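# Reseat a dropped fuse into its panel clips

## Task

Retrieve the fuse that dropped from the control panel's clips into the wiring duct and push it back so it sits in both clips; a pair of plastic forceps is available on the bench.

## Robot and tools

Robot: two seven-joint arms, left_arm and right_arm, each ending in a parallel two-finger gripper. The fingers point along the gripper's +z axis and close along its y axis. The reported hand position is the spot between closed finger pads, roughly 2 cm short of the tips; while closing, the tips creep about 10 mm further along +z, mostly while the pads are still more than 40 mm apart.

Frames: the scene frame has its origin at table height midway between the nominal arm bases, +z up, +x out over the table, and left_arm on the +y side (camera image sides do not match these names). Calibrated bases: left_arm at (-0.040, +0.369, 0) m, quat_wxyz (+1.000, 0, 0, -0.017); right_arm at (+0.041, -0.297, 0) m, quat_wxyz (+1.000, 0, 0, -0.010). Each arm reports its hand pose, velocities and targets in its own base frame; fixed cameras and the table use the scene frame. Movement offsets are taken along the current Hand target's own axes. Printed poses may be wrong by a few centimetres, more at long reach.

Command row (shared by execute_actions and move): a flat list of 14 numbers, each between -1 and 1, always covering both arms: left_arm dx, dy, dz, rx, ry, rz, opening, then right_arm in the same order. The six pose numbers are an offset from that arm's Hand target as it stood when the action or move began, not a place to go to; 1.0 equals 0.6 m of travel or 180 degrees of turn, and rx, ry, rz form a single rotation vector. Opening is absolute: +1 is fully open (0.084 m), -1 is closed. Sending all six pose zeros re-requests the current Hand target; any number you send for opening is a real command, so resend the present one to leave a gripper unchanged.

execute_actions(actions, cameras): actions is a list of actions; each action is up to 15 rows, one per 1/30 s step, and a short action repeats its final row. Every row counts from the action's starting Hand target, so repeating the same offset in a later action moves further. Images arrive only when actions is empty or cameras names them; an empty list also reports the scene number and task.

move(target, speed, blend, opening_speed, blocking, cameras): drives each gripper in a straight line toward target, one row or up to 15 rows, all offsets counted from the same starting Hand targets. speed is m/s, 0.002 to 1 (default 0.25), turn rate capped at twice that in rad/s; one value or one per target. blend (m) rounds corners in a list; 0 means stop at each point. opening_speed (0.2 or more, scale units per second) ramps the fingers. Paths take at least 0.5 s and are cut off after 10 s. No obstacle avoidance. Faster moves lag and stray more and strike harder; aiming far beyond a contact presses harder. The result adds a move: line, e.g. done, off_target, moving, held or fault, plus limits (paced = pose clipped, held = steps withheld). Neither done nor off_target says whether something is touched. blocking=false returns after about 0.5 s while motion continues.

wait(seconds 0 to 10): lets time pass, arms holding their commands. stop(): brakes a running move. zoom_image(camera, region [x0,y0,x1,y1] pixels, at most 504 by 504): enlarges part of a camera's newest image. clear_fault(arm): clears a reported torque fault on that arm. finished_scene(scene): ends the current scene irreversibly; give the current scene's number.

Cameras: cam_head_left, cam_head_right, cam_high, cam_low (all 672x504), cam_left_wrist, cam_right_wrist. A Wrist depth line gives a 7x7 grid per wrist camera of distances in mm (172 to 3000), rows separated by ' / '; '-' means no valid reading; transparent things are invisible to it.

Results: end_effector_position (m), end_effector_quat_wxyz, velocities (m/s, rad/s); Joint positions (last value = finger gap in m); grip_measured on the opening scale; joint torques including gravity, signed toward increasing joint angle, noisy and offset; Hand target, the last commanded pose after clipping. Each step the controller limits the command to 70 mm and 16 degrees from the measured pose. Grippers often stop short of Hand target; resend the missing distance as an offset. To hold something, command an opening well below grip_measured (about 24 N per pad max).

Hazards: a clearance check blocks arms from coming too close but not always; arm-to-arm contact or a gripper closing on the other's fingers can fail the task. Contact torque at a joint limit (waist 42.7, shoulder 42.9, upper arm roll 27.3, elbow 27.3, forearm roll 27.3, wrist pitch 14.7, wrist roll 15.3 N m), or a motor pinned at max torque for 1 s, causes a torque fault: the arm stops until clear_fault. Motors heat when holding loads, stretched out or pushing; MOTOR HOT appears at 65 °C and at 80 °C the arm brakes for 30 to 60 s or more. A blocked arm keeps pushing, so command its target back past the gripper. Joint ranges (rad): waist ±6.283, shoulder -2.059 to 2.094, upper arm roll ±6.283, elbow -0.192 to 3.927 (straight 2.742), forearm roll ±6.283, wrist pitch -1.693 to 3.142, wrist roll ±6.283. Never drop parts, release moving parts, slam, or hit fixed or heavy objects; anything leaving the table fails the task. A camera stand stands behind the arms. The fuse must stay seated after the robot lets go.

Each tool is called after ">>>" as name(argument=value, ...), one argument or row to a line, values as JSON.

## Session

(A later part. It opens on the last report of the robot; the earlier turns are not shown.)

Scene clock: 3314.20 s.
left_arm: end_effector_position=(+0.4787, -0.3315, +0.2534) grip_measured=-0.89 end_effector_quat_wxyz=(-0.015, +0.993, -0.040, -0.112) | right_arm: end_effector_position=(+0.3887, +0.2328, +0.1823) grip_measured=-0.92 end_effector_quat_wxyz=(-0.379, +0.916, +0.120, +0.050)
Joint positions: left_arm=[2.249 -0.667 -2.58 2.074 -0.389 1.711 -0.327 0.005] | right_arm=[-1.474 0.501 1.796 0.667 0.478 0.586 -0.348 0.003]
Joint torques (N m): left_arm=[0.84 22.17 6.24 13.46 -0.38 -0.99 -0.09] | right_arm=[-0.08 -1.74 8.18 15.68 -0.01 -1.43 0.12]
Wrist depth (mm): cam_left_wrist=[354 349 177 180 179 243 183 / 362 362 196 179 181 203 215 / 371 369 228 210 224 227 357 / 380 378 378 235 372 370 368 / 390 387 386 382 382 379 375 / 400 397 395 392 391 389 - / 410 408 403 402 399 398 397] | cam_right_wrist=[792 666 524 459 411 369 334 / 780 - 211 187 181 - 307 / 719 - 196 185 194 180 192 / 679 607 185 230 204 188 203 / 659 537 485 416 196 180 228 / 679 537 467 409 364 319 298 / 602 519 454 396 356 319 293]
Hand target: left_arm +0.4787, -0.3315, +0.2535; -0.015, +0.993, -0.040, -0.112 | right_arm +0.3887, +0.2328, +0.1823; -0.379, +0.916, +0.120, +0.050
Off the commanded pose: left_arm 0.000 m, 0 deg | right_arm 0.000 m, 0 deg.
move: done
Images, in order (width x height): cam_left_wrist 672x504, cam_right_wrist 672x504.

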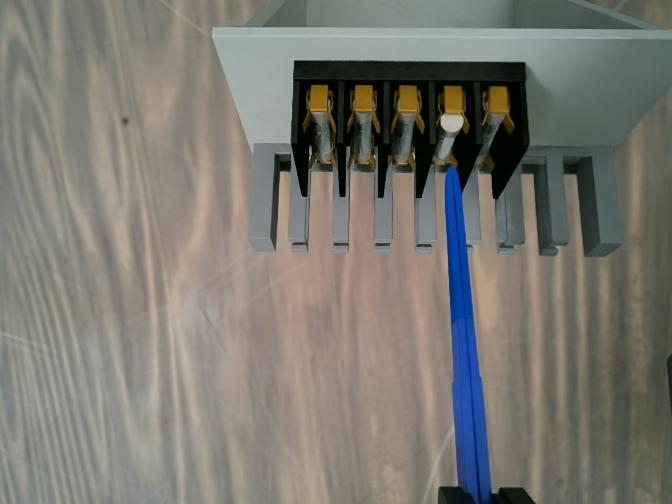

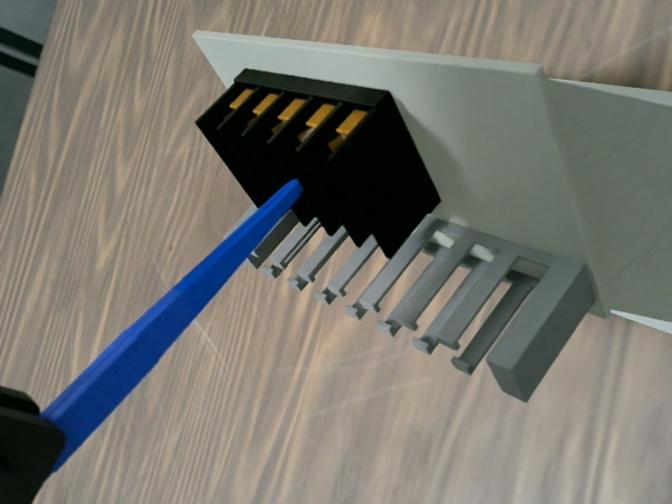

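>>> move(
  target=[
    [0.0005,0,-0.0019,0,0,0,-1, 0,0,0,0,0,0,-0.9],
    [0.0118,0,0.0011,0,0,0,-1, 0,0,0,0,0,0,-0.9],
  ],
  speed=0.03,
  cameras=["cam_left_wrist"],
)

>>> zoom_image(
  camera="cam_left_wrist",
  region=[400, 80, 520, 200],
)

>>> move(
  target=[0.004,0,0.0011,0,0,0,-1, 0,0,0,0,0,0,-0.9],
  speed=0.015,
  cameras=["cam_left_wrist"],
)

>>> zoom_image(
  camera="cam_left_wrist",
  region=[400, 80, 520, 200],
)

Scene clock: 3340.83 s.
left_arm: end_effector_position=(+0.4855, -0.3320, +0.2512) grip_measured=-0.89 end_effector_quat_wxyz=(-0.015, +0.993, -0.040, -0.112) | right_arm: end_effector_position=(+0.3887, +0.2328, +0.1823) grip_measured=-0.92 end_effector_quat_wxyz=(-0.379, +0.916, +0.120, +0.050)
Joint positions: left_arm=[2.271 -0.697 -2.585 2.118 -0.398 1.725 -0.325 0.005] | right_arm=[-1.474 0.501 1.796 0.667 0.478 0.586 -0.348 0.003]
Joint torques (N m): left_arm=[0.67 22.76 6.04 13.31 -0.41 -0.91 0.28] | right_arm=[0.11 -1.7 8.39 15.62 -0.19 -1.36 0.08]
Wrist depth (mm): cam_left_wrist=[353 348 226 340 341 338 339 / 360 359 194 179 179 179 190 / 368 367 - 176 223 224 356 / 378 376 375 222 221 366 365 / 389 386 383 380 379 378 374 / 397 394 393 389 388 386 - / 407 404 401 398 397 394 397] | cam_right_wrist=[792 665 521 460 411 369 334 / 776 - 211 187 181 - 308 / 728 - 189 185 194 180 192 / 681 606 184 229 204 188 203 / 669 531 485 416 196 180 228 / 617 544 466 409 364 319 298 / 609 521 454 396 355 319 293]
Hand target: left_arm +0.4855, -0.3320, +0.2512; -0.015, +0.993, -0.040, -0.112 | right_arm +0.3887, +0.2328, +0.1823; -0.379, +0.916, +0.120, +0.050
Off the commanded pose: left_arm 0.000 m, 0 deg | right_arm 0.000 m, 0 deg.
move: done
Images, in order (width x height): cam_left_wrist 672x504.

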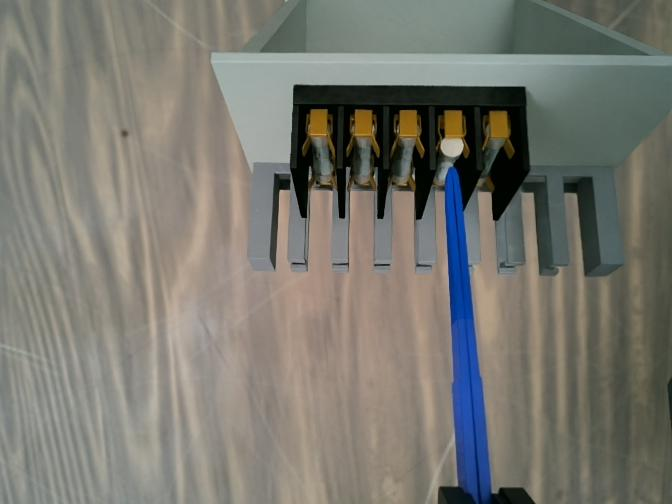

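Scaled by 4.200 from the camera's 672x504 image, which has a finer 960x720 frame.

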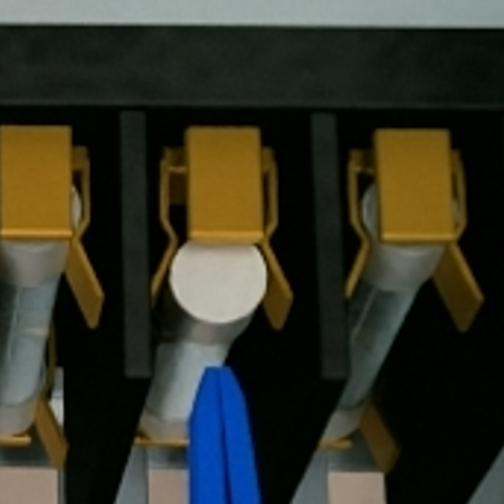

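Scene clock: 3341.57 s.
left_arm: end_effector_position=(+0.4876, -0.3322, +0.2501) grip_measured=-0.89 end_effector_quat_wxyz=(-0.015, +0.993, -0.040, -0.112) | right_arm: end_effector_position=(+0.3887, +0.2328, +0.1823) grip_measured=-0.92 end_effector_quat_wxyz=(-0.379, +0.916, +0.120, +0.050)
Joint positions: left_arm=[2.277 -0.707 -2.587 2.132 -0.401 1.728 -0.324 0.005] | right_arm=[-1.474 0.501 1.796 0.667 0.478 0.586 -0.348 0.003]
Joint torques (N m): left_arm=[2.1 21.99 6.93 13.05 0.11 -1.77 0.44] | right_arm=[-0.15 -1.57 8.11 15.64 0.04 -1.41 0.09]
Wrist depth (mm): cam_left_wrist=[350 348 236 340 340 336 339 / 359 359 189 178 177 176 185 / 368 366 - 182 198 224 355 / 377 374 228 230 221 365 364 / 386 383 381 378 378 377 374 / 395 393 391 389 386 386 - / 406 403 401 398 397 394 396] | cam_right_wrist=[789 665 523 460 410 370 334 / 778 - 211 187 181 - 308 / 731 - 189 185 194 180 192 / 681 607 184 230 204 189 203 / 669 530 486 417 196 180 228 / - 543 467 409 365 319 298 / 609 520 454 395 356 319 293]
Hand target: left_arm +0.4877, -0.3321, +0.2500; -0.015, +0.993, -0.040, -0.112 | right_arm +0.3887, +0.2328, +0.1823; -0.379, +0.916, +0.120, +0.050
Off the commanded pose: left_arm 0.000 m, 0 deg | right_arm 0.000 m, 0 deg.
move: done
Images, in order (width x height): cam_left_wrist 672x504.

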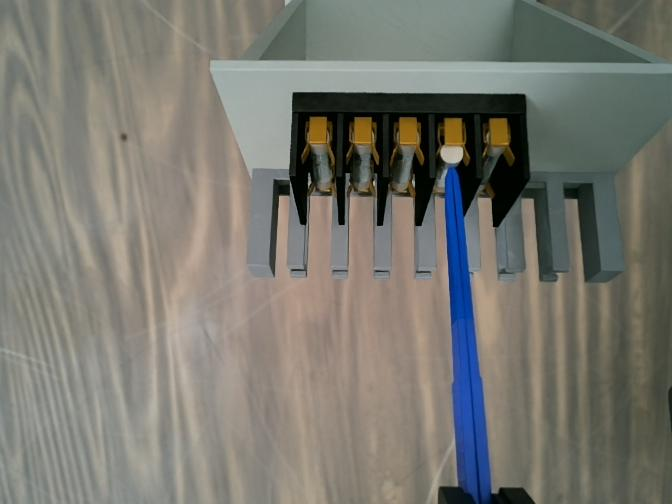

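Scaled by 4.200 from the camera's 672x504 image, which has a finer 960x720 frame.

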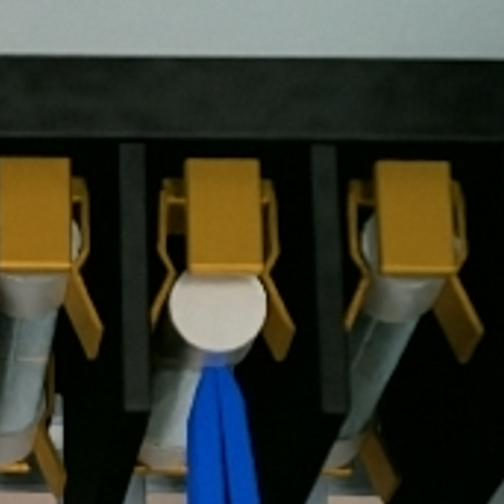

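>>> move(
  target=[0.0024,0,0.0006,0,0,0,-1, 0,0,0,0,0,0,-0.9],
  speed=0.015,
  cameras=["cam_left_wrist"],
)

>>> zoom_image(
  camera="cam_left_wrist",
  region=[400, 90, 520, 200],
)

>>> move(
  target=[0.0016,0,0.0004,0,0,0,-1, 0,0,0,0,0,0,-0.9],
  speed=0.015,
  cameras=["cam_left_wrist"],
)

>>> zoom_image(
  camera="cam_left_wrist",
  region=[400, 90, 520, 200],
)

Scene clock: 3350.90 s.
left_arm: end_effector_position=(+0.4890, -0.3322, +0.2494) grip_measured=-0.89 end_effector_quat_wxyz=(-0.015, +0.993, -0.040, -0.112) | right_arm: end_effector_position=(+0.3887, +0.2328, +0.1823) grip_measured=-0.92 end_effector_quat_wxyz=(-0.379, +0.916, +0.120, +0.050)
Joint positions: left_arm=[2.282 -0.713 -2.588 2.14 -0.403 1.73 -0.323 0.005] | right_arm=[-1.474 0.501 1.796 0.667 0.478 0.586 -0.348 0.003]
Joint torques (N m): left_arm=[1.34 22.16 6.23 13.25 -0.35 -1.16 0.32] | right_arm=[-0.19 -1.91 8.26 15.59 -0.13 -1.35 0.18]
Wrist depth (mm): cam_left_wrist=[349 346 343 339 339 335 339 / 359 - 186 177 177 176 192 / 366 365 - 178 194 222 354 / 375 374 222 221 219 364 363 / 384 383 381 379 378 375 374 / 394 392 390 387 387 385 - / 405 402 400 397 394 393 397] | cam_right_wrist=[792 667 522 460 412 368 334 / 779 - 211 187 181 - 307 / 730 - 189 185 194 180 192 / 679 606 184 229 204 188 203 / 669 530 485 417 196 180 229 / - 544 467 409 364 319 298 / 609 520 455 395 356 319 293]
Hand target: left_arm +0.4890, -0.3322, +0.2494; -0.015, +0.993, -0.040, -0.112 | right_arm +0.3887, +0.2328, +0.1823; -0.379, +0.916, +0.120, +0.050
Off the commanded pose: left_arm 0.000 m, 0 deg | right_arm 0.000 m, 0 deg.
move: done
Images, in order (width x height): cam_left_wrist 672x504.

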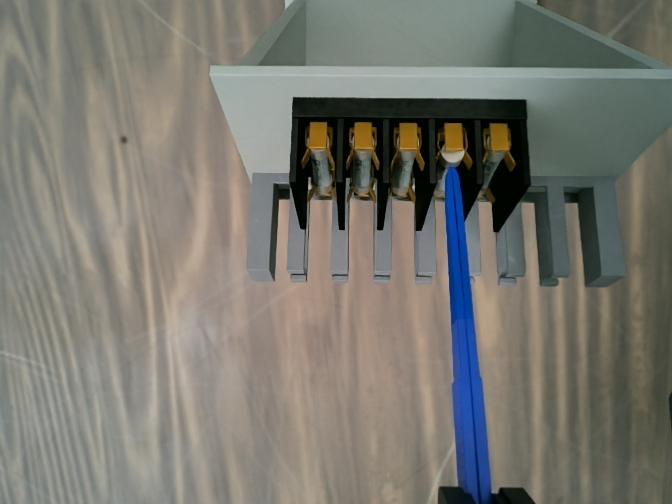

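Scaled by 4.200 from the camera's 672x504 image, which has a finer 960x720 frame.

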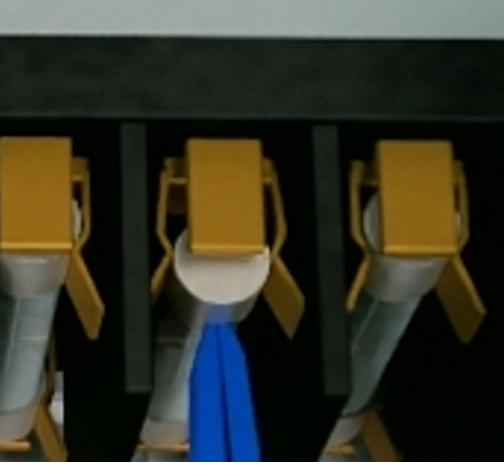

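Scene clock: 3351.60 s.
left_arm: end_effector_position=(+0.4898, -0.3323, +0.2489) grip_measured=-0.89 end_effector_quat_wxyz=(-0.015, +0.993, -0.040, -0.112) | right_arm: end_effector_position=(+0.3887, +0.2328, +0.1823) grip_measured=-0.92 end_effector_quat_wxyz=(-0.379, +0.916, +0.120, +0.050)
Joint positions: left_arm=[2.284 -0.717 -2.589 2.146 -0.404 1.732 -0.323 0.005] | right_arm=[-1.474 0.501 1.796 0.667 0.478 0.586 -0.348 0.003]
Joint torques (N m): left_arm=[0.63 22.79 6.1 13.06 -0.47 -0.82 0.32] | right_arm=[0.22 -1.89 8.27 15.58 -0.13 -1.37 0.14]
Wrist depth (mm): cam_left_wrist=[350 347 249 340 340 335 339 / 359 - 184 178 177 180 190 / 367 365 - 176 189 219 352 / 375 373 221 221 219 363 362 / 385 383 381 379 377 375 373 / 394 392 389 387 386 383 - / 405 403 398 395 394 391 396] | cam_right_wrist=[792 665 523 460 410 369 334 / 776 - 211 187 181 - 308 / 732 - 189 185 195 180 192 / 679 606 184 230 204 188 203 / 667 532 487 416 196 180 228 / - 543 467 409 365 319 298 / 609 520 454 395 356 319 293]
Hand target: left_arm +0.4899, -0.3323, +0.2489; -0.015, +0.993, -0.040, -0.112 | right_arm +0.3887, +0.2328, +0.1823; -0.379, +0.916, +0.120, +0.050
Off the commanded pose: left_arm 0.000 m, 0 deg | right_arm 0.000 m, 0 deg.
move: done
Images, in order (width x height): cam_left_wrist 672x504.

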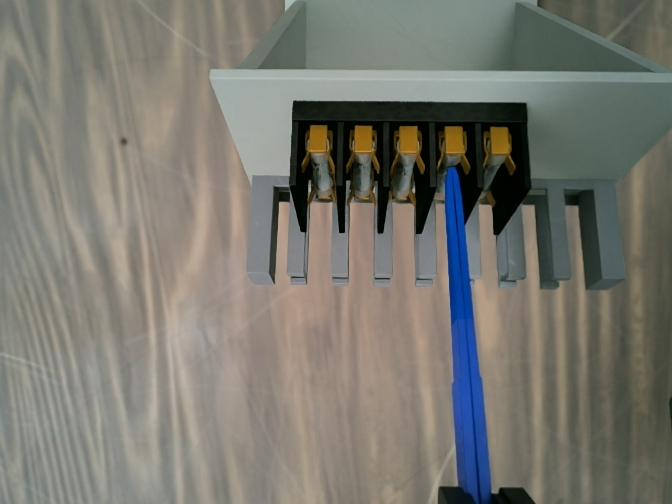

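Scaled by 4.200 from the camera's 672x504 image, which has a finer 960x720 frame.

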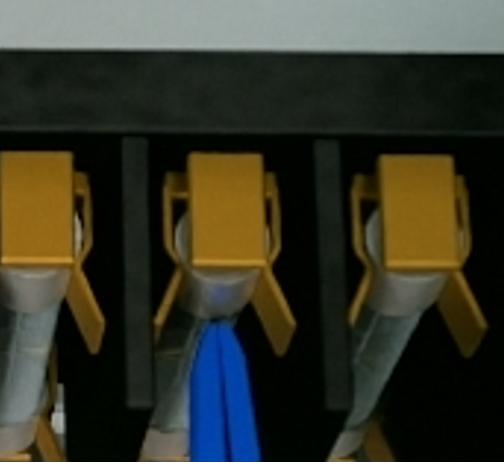

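>>> move(
  target=[0.0016,0,0.0004,0,0,0,-1, 0,0,0,0,0,0,-0.9],
  speed=0.015,
  cameras=["cam_left_wrist"],
)

>>> zoom_image(
  camera="cam_left_wrist",
  region=[400, 90, 520, 200],
)

Scene clock: 3355.60 s.
left_arm: end_effector_position=(+0.4907, -0.3324, +0.2485) grip_measured=-0.89 end_effector_quat_wxyz=(-0.015, +0.993, -0.040, -0.112) | right_arm: end_effector_position=(+0.3887, +0.2328, +0.1823) grip_measured=-0.92 end_effector_quat_wxyz=(-0.379, +0.916, +0.120, +0.050)
Joint positions: left_arm=[2.287 -0.721 -2.59 2.151 -0.405 1.733 -0.323 0.005] | right_arm=[-1.474 0.501 1.796 0.667 0.478 0.586 -0.348 0.003]
Joint torques (N m): left_arm=[0.88 23.16 6.25 13.4 -0.33 -1.02 0.23] | right_arm=[-0.11 -1.8 8.14 15.54 0.1 -1.28 0.17]
Wrist depth (mm): cam_left_wrist=[349 347 255 339 339 336 337 / 357 - 182 178 178 178 188 / 366 365 - 176 184 217 351 / 374 373 220 221 219 363 362 / 384 382 380 379 376 374 372 / 394 392 389 386 385 384 378 / 404 402 398 396 395 392 -] | cam_right_wrist=[790 666 522 461 410 368 334 / 777 - 211 187 181 - 307 / 731 - 188 185 195 180 193 / 679 606 184 229 204 189 203 / 667 530 485 416 196 180 228 / - 545 467 409 365 319 298 / 609 521 453 395 356 319 293]
Hand target: left_arm +0.4907, -0.3324, +0.2485; -0.015, +0.993, -0.040, -0.112 | right_arm +0.3887, +0.2328, +0.1823; -0.379, +0.916, +0.120, +0.050
Off the commanded pose: left_arm 0.000 m, 0 deg | right_arm 0.000 m, 0 deg.
move: done
Images, in order (width x height): cam_left_wrist 672x504.

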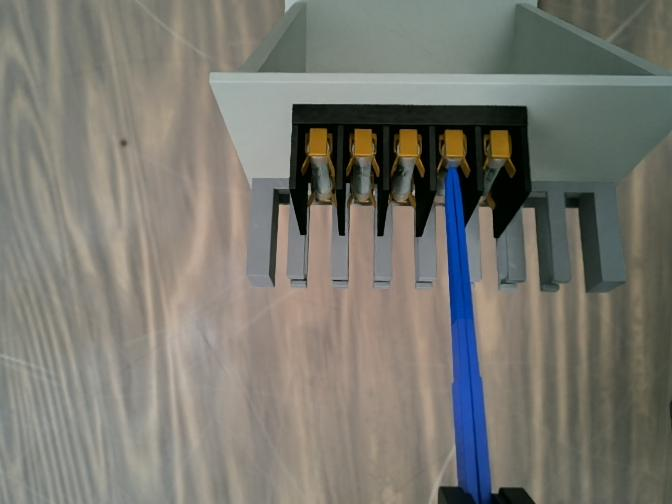

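Scaled by 4.200 from the camera's 672x504 image, which has a finer 960x720 frame.

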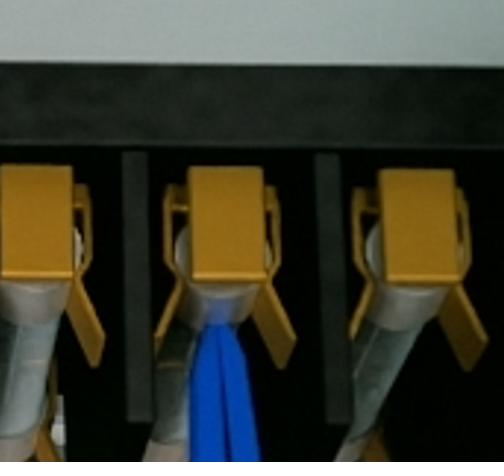

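>>> move(
  target=[0.0016,0,0.0004,0,0,0,-1, 0,0,0,0,0,0,-0.9],
  speed=0.015,
  cameras=["cam_left_wrist"],
)

>>> zoom_image(
  camera="cam_left_wrist",
  region=[400, 90, 520, 200],
)

Scene clock: 3360.03 s.
left_arm: end_effector_position=(+0.4915, -0.3325, +0.2481) grip_measured=-0.89 end_effector_quat_wxyz=(-0.015, +0.993, -0.040, -0.112) | right_arm: end_effector_position=(+0.3887, +0.2328, +0.1823) grip_measured=-0.92 end_effector_quat_wxyz=(-0.379, +0.916, +0.120, +0.050)
Joint positions: left_arm=[2.29 -0.725 -2.59 2.157 -0.407 1.735 -0.322 0.005] | right_arm=[-1.474 0.501 1.796 0.667 0.478 0.586 -0.348 0.003]
Joint torques (N m): left_arm=[8.97 17.12 11.92 11.37 1.91 -5.91 0.32] | right_arm=[0.18 -1.77 8.3 15.61 -0.03 -1.44 0.12]
Wrist depth (mm): cam_left_wrist=[348 347 255 338 339 335 338 / 357 - 193 178 178 177 187 / 366 365 - 175 179 217 350 / 374 372 220 222 221 363 362 / 384 381 380 378 376 375 373 / 393 391 389 387 385 384 378 / 404 403 399 395 395 392 -] | cam_right_wrist=[792 667 524 461 411 369 334 / 778 - 211 187 181 - 307 / 730 - 188 185 194 180 192 / 680 608 184 229 204 188 203 / 670 538 486 416 196 180 228 / - 544 467 409 364 319 298 / 608 519 454 395 356 319 293]
Hand target: left_arm +0.4916, -0.3324, +0.2480; -0.015, +0.993, -0.040, -0.112 | right_arm +0.3887, +0.2328, +0.1823; -0.379, +0.916, +0.120, +0.050
Off the commanded pose: left_arm 0.000 m, 0 deg | right_arm 0.000 m, 0 deg.
move: done
Images, in order (width x height): cam_left_wrist 672x504.

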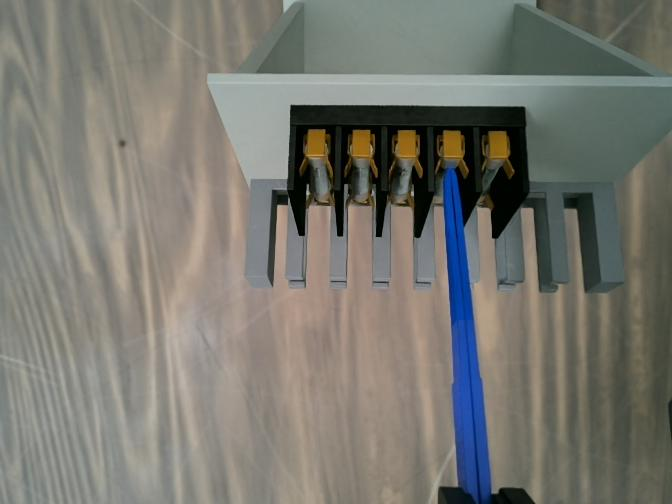

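Scaled by 4.200 from the camera's 672x504 image, which has a finer 960x720 frame.

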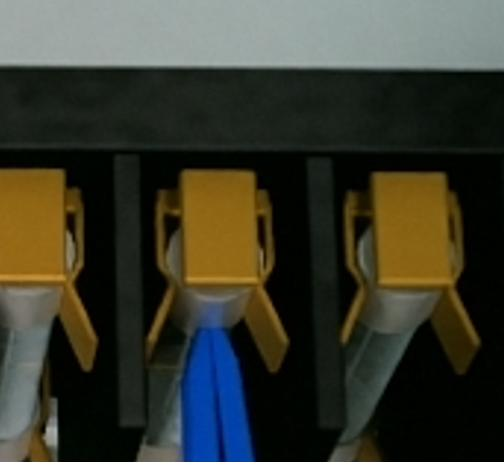

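>>> move(
  target=[-0.0402,0,-0.0109,0,0,0,-1, 0,0,0,0,0,0,-0.9],
  speed=0.04,
  cameras=["cam_left_wrist","cam_right_wrist"],
)

>>> zoom_image(
  camera="cam_left_wrist",
  region=[280, 20, 540, 160],
)

>>> zoom_image(
  camera="cam_right_wrist",
  region=[190, 70, 380, 200],
)

Scene clock: 3365.63 s.
left_arm: end_effector_position=(+0.4696, -0.3309, +0.2598) grip_measured=-0.89 end_effector_quat_wxyz=(-0.015, +0.993, -0.040, -0.112) | right_arm: end_effector_position=(+0.3887, +0.2328, +0.1823) grip_measured=-0.92 end_effector_quat_wxyz=(-0.379, +0.916, +0.120, +0.050)
Joint positions: left_arm=[2.224 -0.63 -2.574 2.031 -0.377 1.704 -0.334 0.005] | right_arm=[-1.474 0.501 1.796 0.667 0.478 0.586 -0.348 0.003]
Joint torques (N m): left_arm=[-0.58 22.65 6.65 13.04 0.1 -1.1 -0.01] | right_arm=[-0.12 -1.68 8.19 15.63 -0.03 -1.3 0.08]
Wrist depth (mm): cam_left_wrist=[360 363 185 184 183 182 190 / 368 367 - 189 189 213 355 / 378 376 236 226 368 229 364 / 386 384 381 381 379 376 375 / 397 393 392 389 388 386 380 / 406 403 401 398 397 395 - / 416 415 411 408 407 403 403] | cam_right_wrist=[788 665 522 461 411 369 334 / 778 - 211 187 181 - 307 / 717 630 218 185 195 179 193 / 678 607 251 229 204 188 203 / 668 537 486 416 196 180 229 / 679 543 467 409 365 319 298 / 609 520 453 395 356 319 293]
Hand target: left_arm +0.4696, -0.3309, +0.2598; -0.015, +0.993, -0.040, -0.112 | right_arm +0.3887, +0.2328, +0.1823; -0.379, +0.916, +0.120, +0.050
Off the commanded pose: left_arm 0.000 m, 0 deg | right_arm 0.000 m, 0 deg.
move: done
Images, in order (width x height): cam_left_wrist 672x504, cam_right_wrist 672x504.

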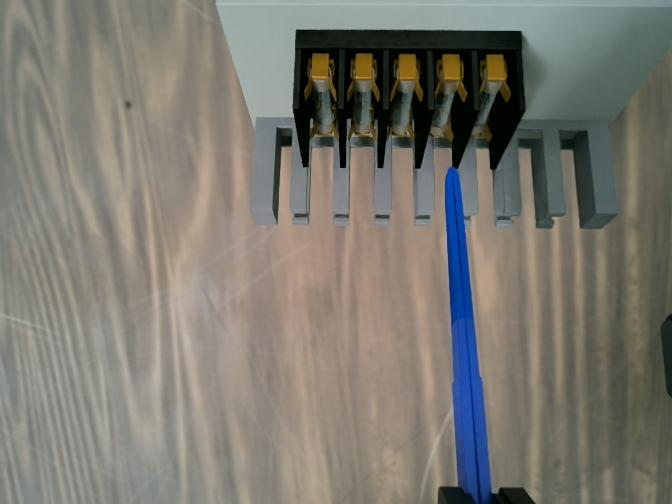

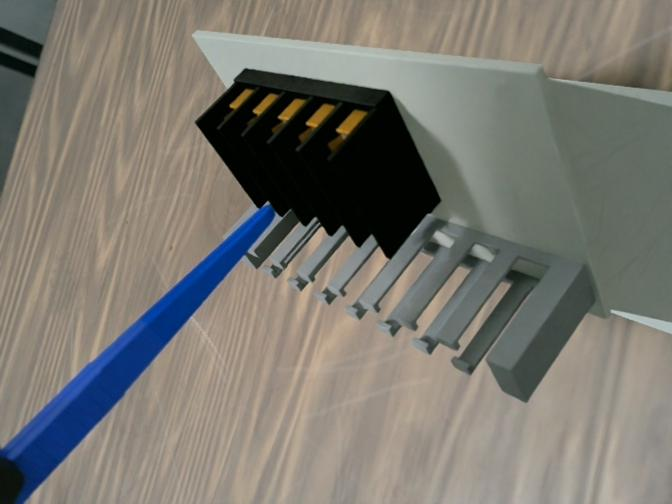

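Scaled by 1.938 from the camera's 672x504 image, which has a finer 960x720 frame.

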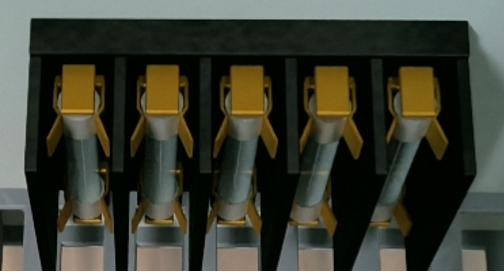

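Scaled by 2.653 from the camera's 672x504 image, which has a finer 960x720 frame.

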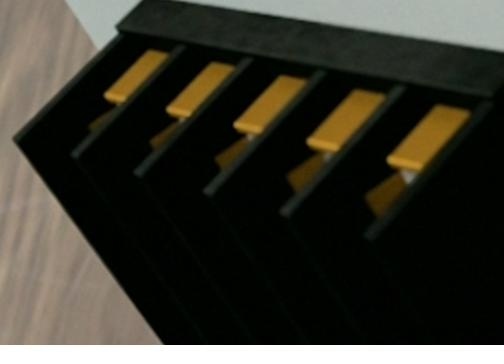

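>>> move(
  target=[
    [-0.0965,0,-0.026,0,0,0,-1, 0,0,0,0,0,0,-0.9],
    [-0.2515,-0.0002,0.3997,-0.0053,0.177,-0.0271,-0.95, 0,0,0,0,0,0,-0.9],
  ],
  speed=[0.12,0.18],
  blend=[0.02,0],
  cameras=["cam_left_wrist"],
)

Scene clock: 3379.93 s.
left_arm: end_effector_position=(+0.2700, -0.3101, +0.0598) grip_measured=-0.89 end_effector_quat_wxyz=(+0.000, +0.986, +0.000, +0.165) | right_arm: end_effector_position=(+0.3887, +0.2328, +0.1823) grip_measured=-0.92 end_effector_quat_wxyz=(-0.379, +0.916, +0.120, +0.050)
Joint positions: left_arm=[1.729 -0.044 -2.629 0.548 0.686 0.38 -1.528 0.005] | right_arm=[-1.474 0.501 1.796 0.667 0.478 0.586 -0.348 0.003]
Joint torques (N m): left_arm=[-0.41 10.75 0.67 10.75 -0.42 -1.51 -0.08] | right_arm=[-0.07 -1.73 8.25 15.69 0.05 -1.34 0.07]
Wrist depth (mm): cam_left_wrist=[249 249 249 249 249 249 249 / 237 237 237 237 237 237 237 / 229 228 229 228 228 228 228 / 219 218 218 218 218 218 218 / 211 211 211 211 211 211 211 / 202 202 202 203 202 202 202 / 196 196 196 196 198 196 196] | cam_right_wrist=[790 666 522 460 411 369 334 / 780 - 211 187 181 - 307 / 717 631 218 185 194 180 192 / 689 608 258 230 204 189 203 / 660 562 491 416 196 180 228 / 652 543 466 409 364 319 299 / 624 520 454 395 356 318 293]
Hand target: left_arm +0.2700, -0.3101, +0.0598; +0.000, +0.986, +0.000, +0.165 | right_arm +0.3887, +0.2328, +0.1823; -0.379, +0.916, +0.120, +0.050
Off the commanded pose: left_arm 0.000 m, 0 deg | right_arm 0.000 m, 0 deg.
move: done
Images, in order (width x height): cam_left_wrist 672x504.

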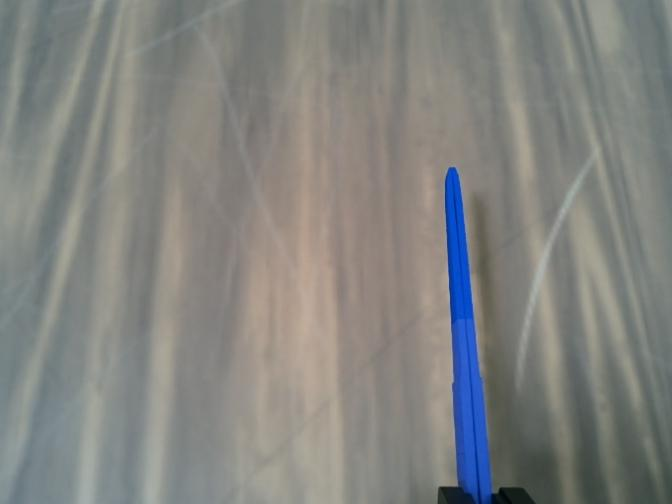

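>>> move(
  target=[
    [-0.0141,0,0.0410,0,0,0,-0.95, 0,0,0,0,0,0,-0.9],
    [-0.0166,0,0.0480,0,0,0,-0.95, 0,0,0,0,0,0,-0.9],
  ],
  speed=[0.06,0.015],
  cameras=["cam_left_wrist"],
)

Scene clock: 3387.00 s.
left_arm: end_effector_position=(+0.2699, -0.3101, +0.0294) grip_measured=-0.89 end_effector_quat_wxyz=(+0.000, +0.986, +0.000, +0.165) | right_arm: end_effector_position=(+0.3887, +0.2328, +0.1823) grip_measured=-0.92 end_effector_quat_wxyz=(-0.379, +0.916, +0.120, +0.050)
Joint positions: left_arm=[1.733 -0.159 -2.618 0.552 0.727 0.271 -1.59 0.005] | right_arm=[-1.474 0.501 1.796 0.667 0.478 0.586 -0.348 0.003]
Joint torques (N m): left_arm=[-0.37 11.68 1.81 10.37 -0.52 -1.45 -0.17] | right_arm=[-0.07 -1.64 8.25 15.57 -0.16 -1.41 0.17]
Wrist depth (mm): cam_left_wrist=[213 213 212 213 213 212 212 / 202 202 202 202 202 202 202 / 195 195 195 195 195 194 195 / 186 186 186 186 186 186 186 / 180 180 180 180 180 180 180 / 174 174 174 174 174 174 174 / - - - - - - -] | cam_right_wrist=[794 667 524 460 412 369 334 / 780 - 211 187 181 - 307 / 719 629 218 185 194 179 192 / 689 607 258 229 204 188 203 / 660 564 491 416 196 180 228 / 651 542 467 409 364 319 298 / 626 521 455 396 356 319 293]
Hand target: left_arm +0.2699, -0.3101, +0.0293; +0.000, +0.986, +0.000, +0.165 | right_arm +0.3887, +0.2328, +0.1823; -0.379, +0.916, +0.120, +0.050
Off the commanded pose: left_arm 0.000 m, 0 deg | right_arm 0.000 m, 0 deg.
move: done
Images, in order (width x height): cam_left_wrist 672x504.

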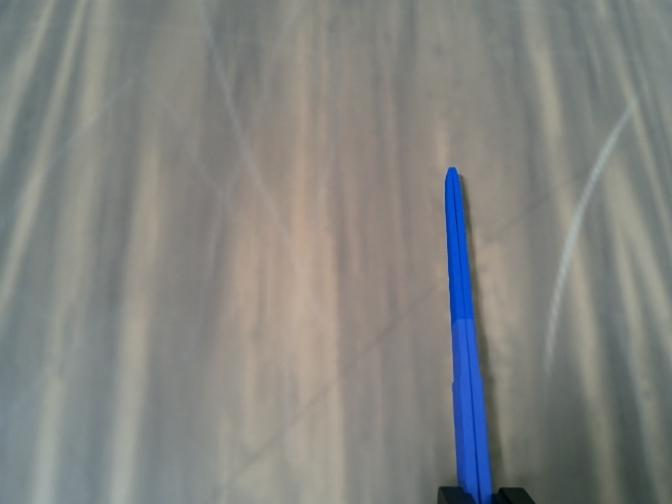

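>>> move(
  target=[
    [-0.0016,0,0.0047,0,0,0,-0.95, 0,0,0,0,0,0,-0.9],
    [-0.0016,0,0.0047,0,0,0,-0.5, 0,0,0,0,0,0,-0.9],
  ],
  speed=0.015,
  opening_speed=0.3,
  cameras=["cam_left_wrist"],
)

>>> move(
  target=[0,0,-0.2,0,0,0,-0.4, 0,0,-0.15,0,0,0,-0.9],
  speed=0.08,
  cameras=["cam_left_wrist","cam_right_wrist"],
)

Scene clock: 3395.07 s.
left_arm: end_effector_position=(+0.2699, -0.3101, +0.0264) grip_measured=-0.52 end_effector_quat_wxyz=(+0.000, +0.986, +0.000, +0.165) | right_arm: end_effector_position=(+0.3887, +0.2328, +0.1823) grip_measured=-0.92 end_effector_quat_wxyz=(-0.379, +0.916, +0.120, +0.050)
Joint positions: left_arm=[1.733 -0.171 -2.617 0.553 0.732 0.26 -1.597 0.021] | right_arm=[-1.474 0.501 1.796 0.667 0.478 0.586 -0.348 0.003]
Joint torques (N m): left_arm=[-0.48 11.64 1.97 9.96 -0.33 -1.37 0.04] | right_arm=[-0.01 -1.72 8.17 15.78 0.06 -1.39 0.1]
Wrist depth (mm): cam_left_wrist=[209 209 209 209 209 209 209 / 199 198 198 198 198 198 198 / 192 192 192 192 191 191 191 / 183 183 183 183 183 183 183 / 177 177 175 177 177 177 177 / - - - - - - - / - - - - - - -] | cam_right_wrist=[792 666 521 460 410 368 334 / 779 - 211 187 181 - 308 / 720 630 218 185 194 179 192 / 687 606 258 230 204 189 203 / 659 564 492 416 196 180 228 / 653 543 467 410 364 319 298 / 627 520 454 396 356 320 293]
Hand target: left_arm +0.2699, -0.3101, +0.0264; +0.000, +0.986, +0.000, +0.165 | right_arm +0.3887, +0.2328, +0.1823; -0.379, +0.916, +0.120, +0.050
Off the commanded pose: left_arm 0.000 m, 0 deg | right_arm 0.000 m, 0 deg.
move: done
Images, in order (width x height): cam_left_wrist 672x504.

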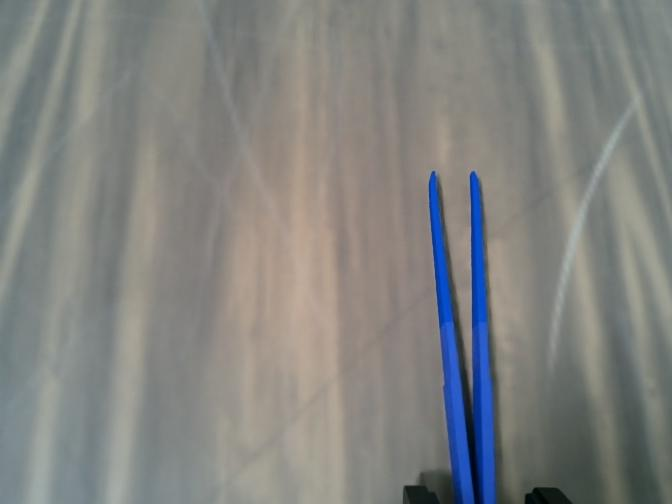

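Scene clock: 3397.00 s.
left_arm: end_effector_position=(+0.2308, -0.3101, +0.1398) grip_measured=-0.42 end_effector_quat_wxyz=(+0.000, +0.986, +0.000, +0.165) | right_arm: end_effector_position=(+0.3886, +0.1693, +0.2460) grip_measured=-0.92 end_effector_quat_wxyz=(-0.379, +0.916, +0.120, +0.050)
Joint positions: left_arm=[1.659 0.276 -2.706 0.537 0.636 0.72 -1.524 0.026] | right_arm=[-1.831 0.601 2.019 0.725 0.306 0.844 -0.233 0.003]
Joint torques (N m): left_arm=[-0.53 8.23 -2.56 13.12 -0.28 -1.27 0.26] | right_arm=[-0.36 -0.13 9.26 16.73 0.18 -1.31 0.19]
Wrist depth (mm): cam_left_wrist=[346 346 346 346 345 346 346 / 329 330 329 329 328 328 328 / 317 317 313 317 318 317 317 / 302 303 302 303 302 303 302 / 293 290 293 293 289 292 293 / 280 280 280 280 280 280 280 / 269 272 272 271 269 271 271] | cam_right_wrist=[2556 796 655 571 494 448 405 / 899 765 614 518 469 437 391 / 862 738 304 280 261 277 338 / 833 698 352 298 294 290 358 / 802 676 572 505 278 395 364 / 768 645 555 496 442 398 362 / 729 630 552 480 433 387 354]
Hand target: left_arm +0.2308, -0.3101, +0.1398; +0.000, +0.986, +0.000, +0.165 | right_arm +0.3886, +0.1693, +0.2460; -0.379, +0.916, +0.120, +0.050
Off the commanded pose: left_arm 0.000 m, 0 deg | right_arm 0.000 m, 0 deg.
move: done
Images, in order (width x height): cam_left_wrist 672x504, cam_right_wrist 672x504.

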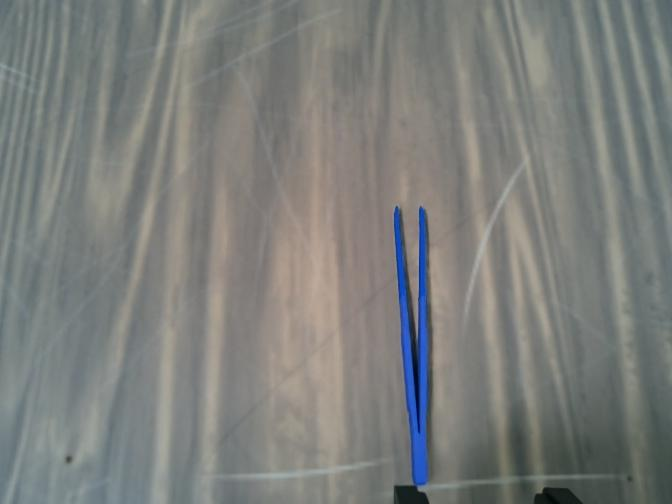

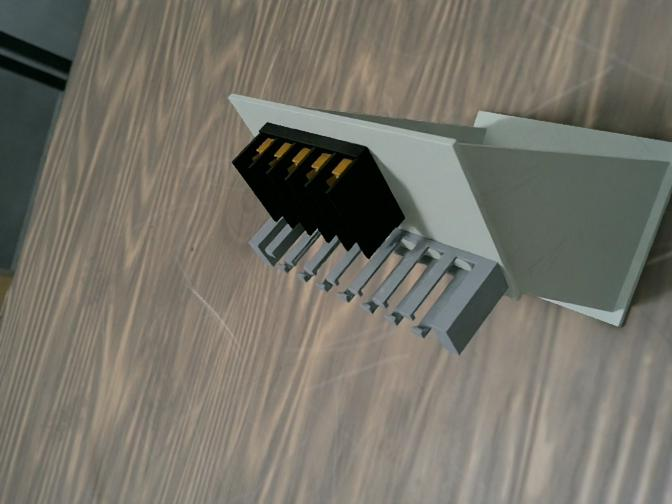

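The fuse is back in both clips, the forceps are lying on the table, and both arms are clear and still.

>>> finished_scene(
  scene=2,
)

The scene is finished: the task was done.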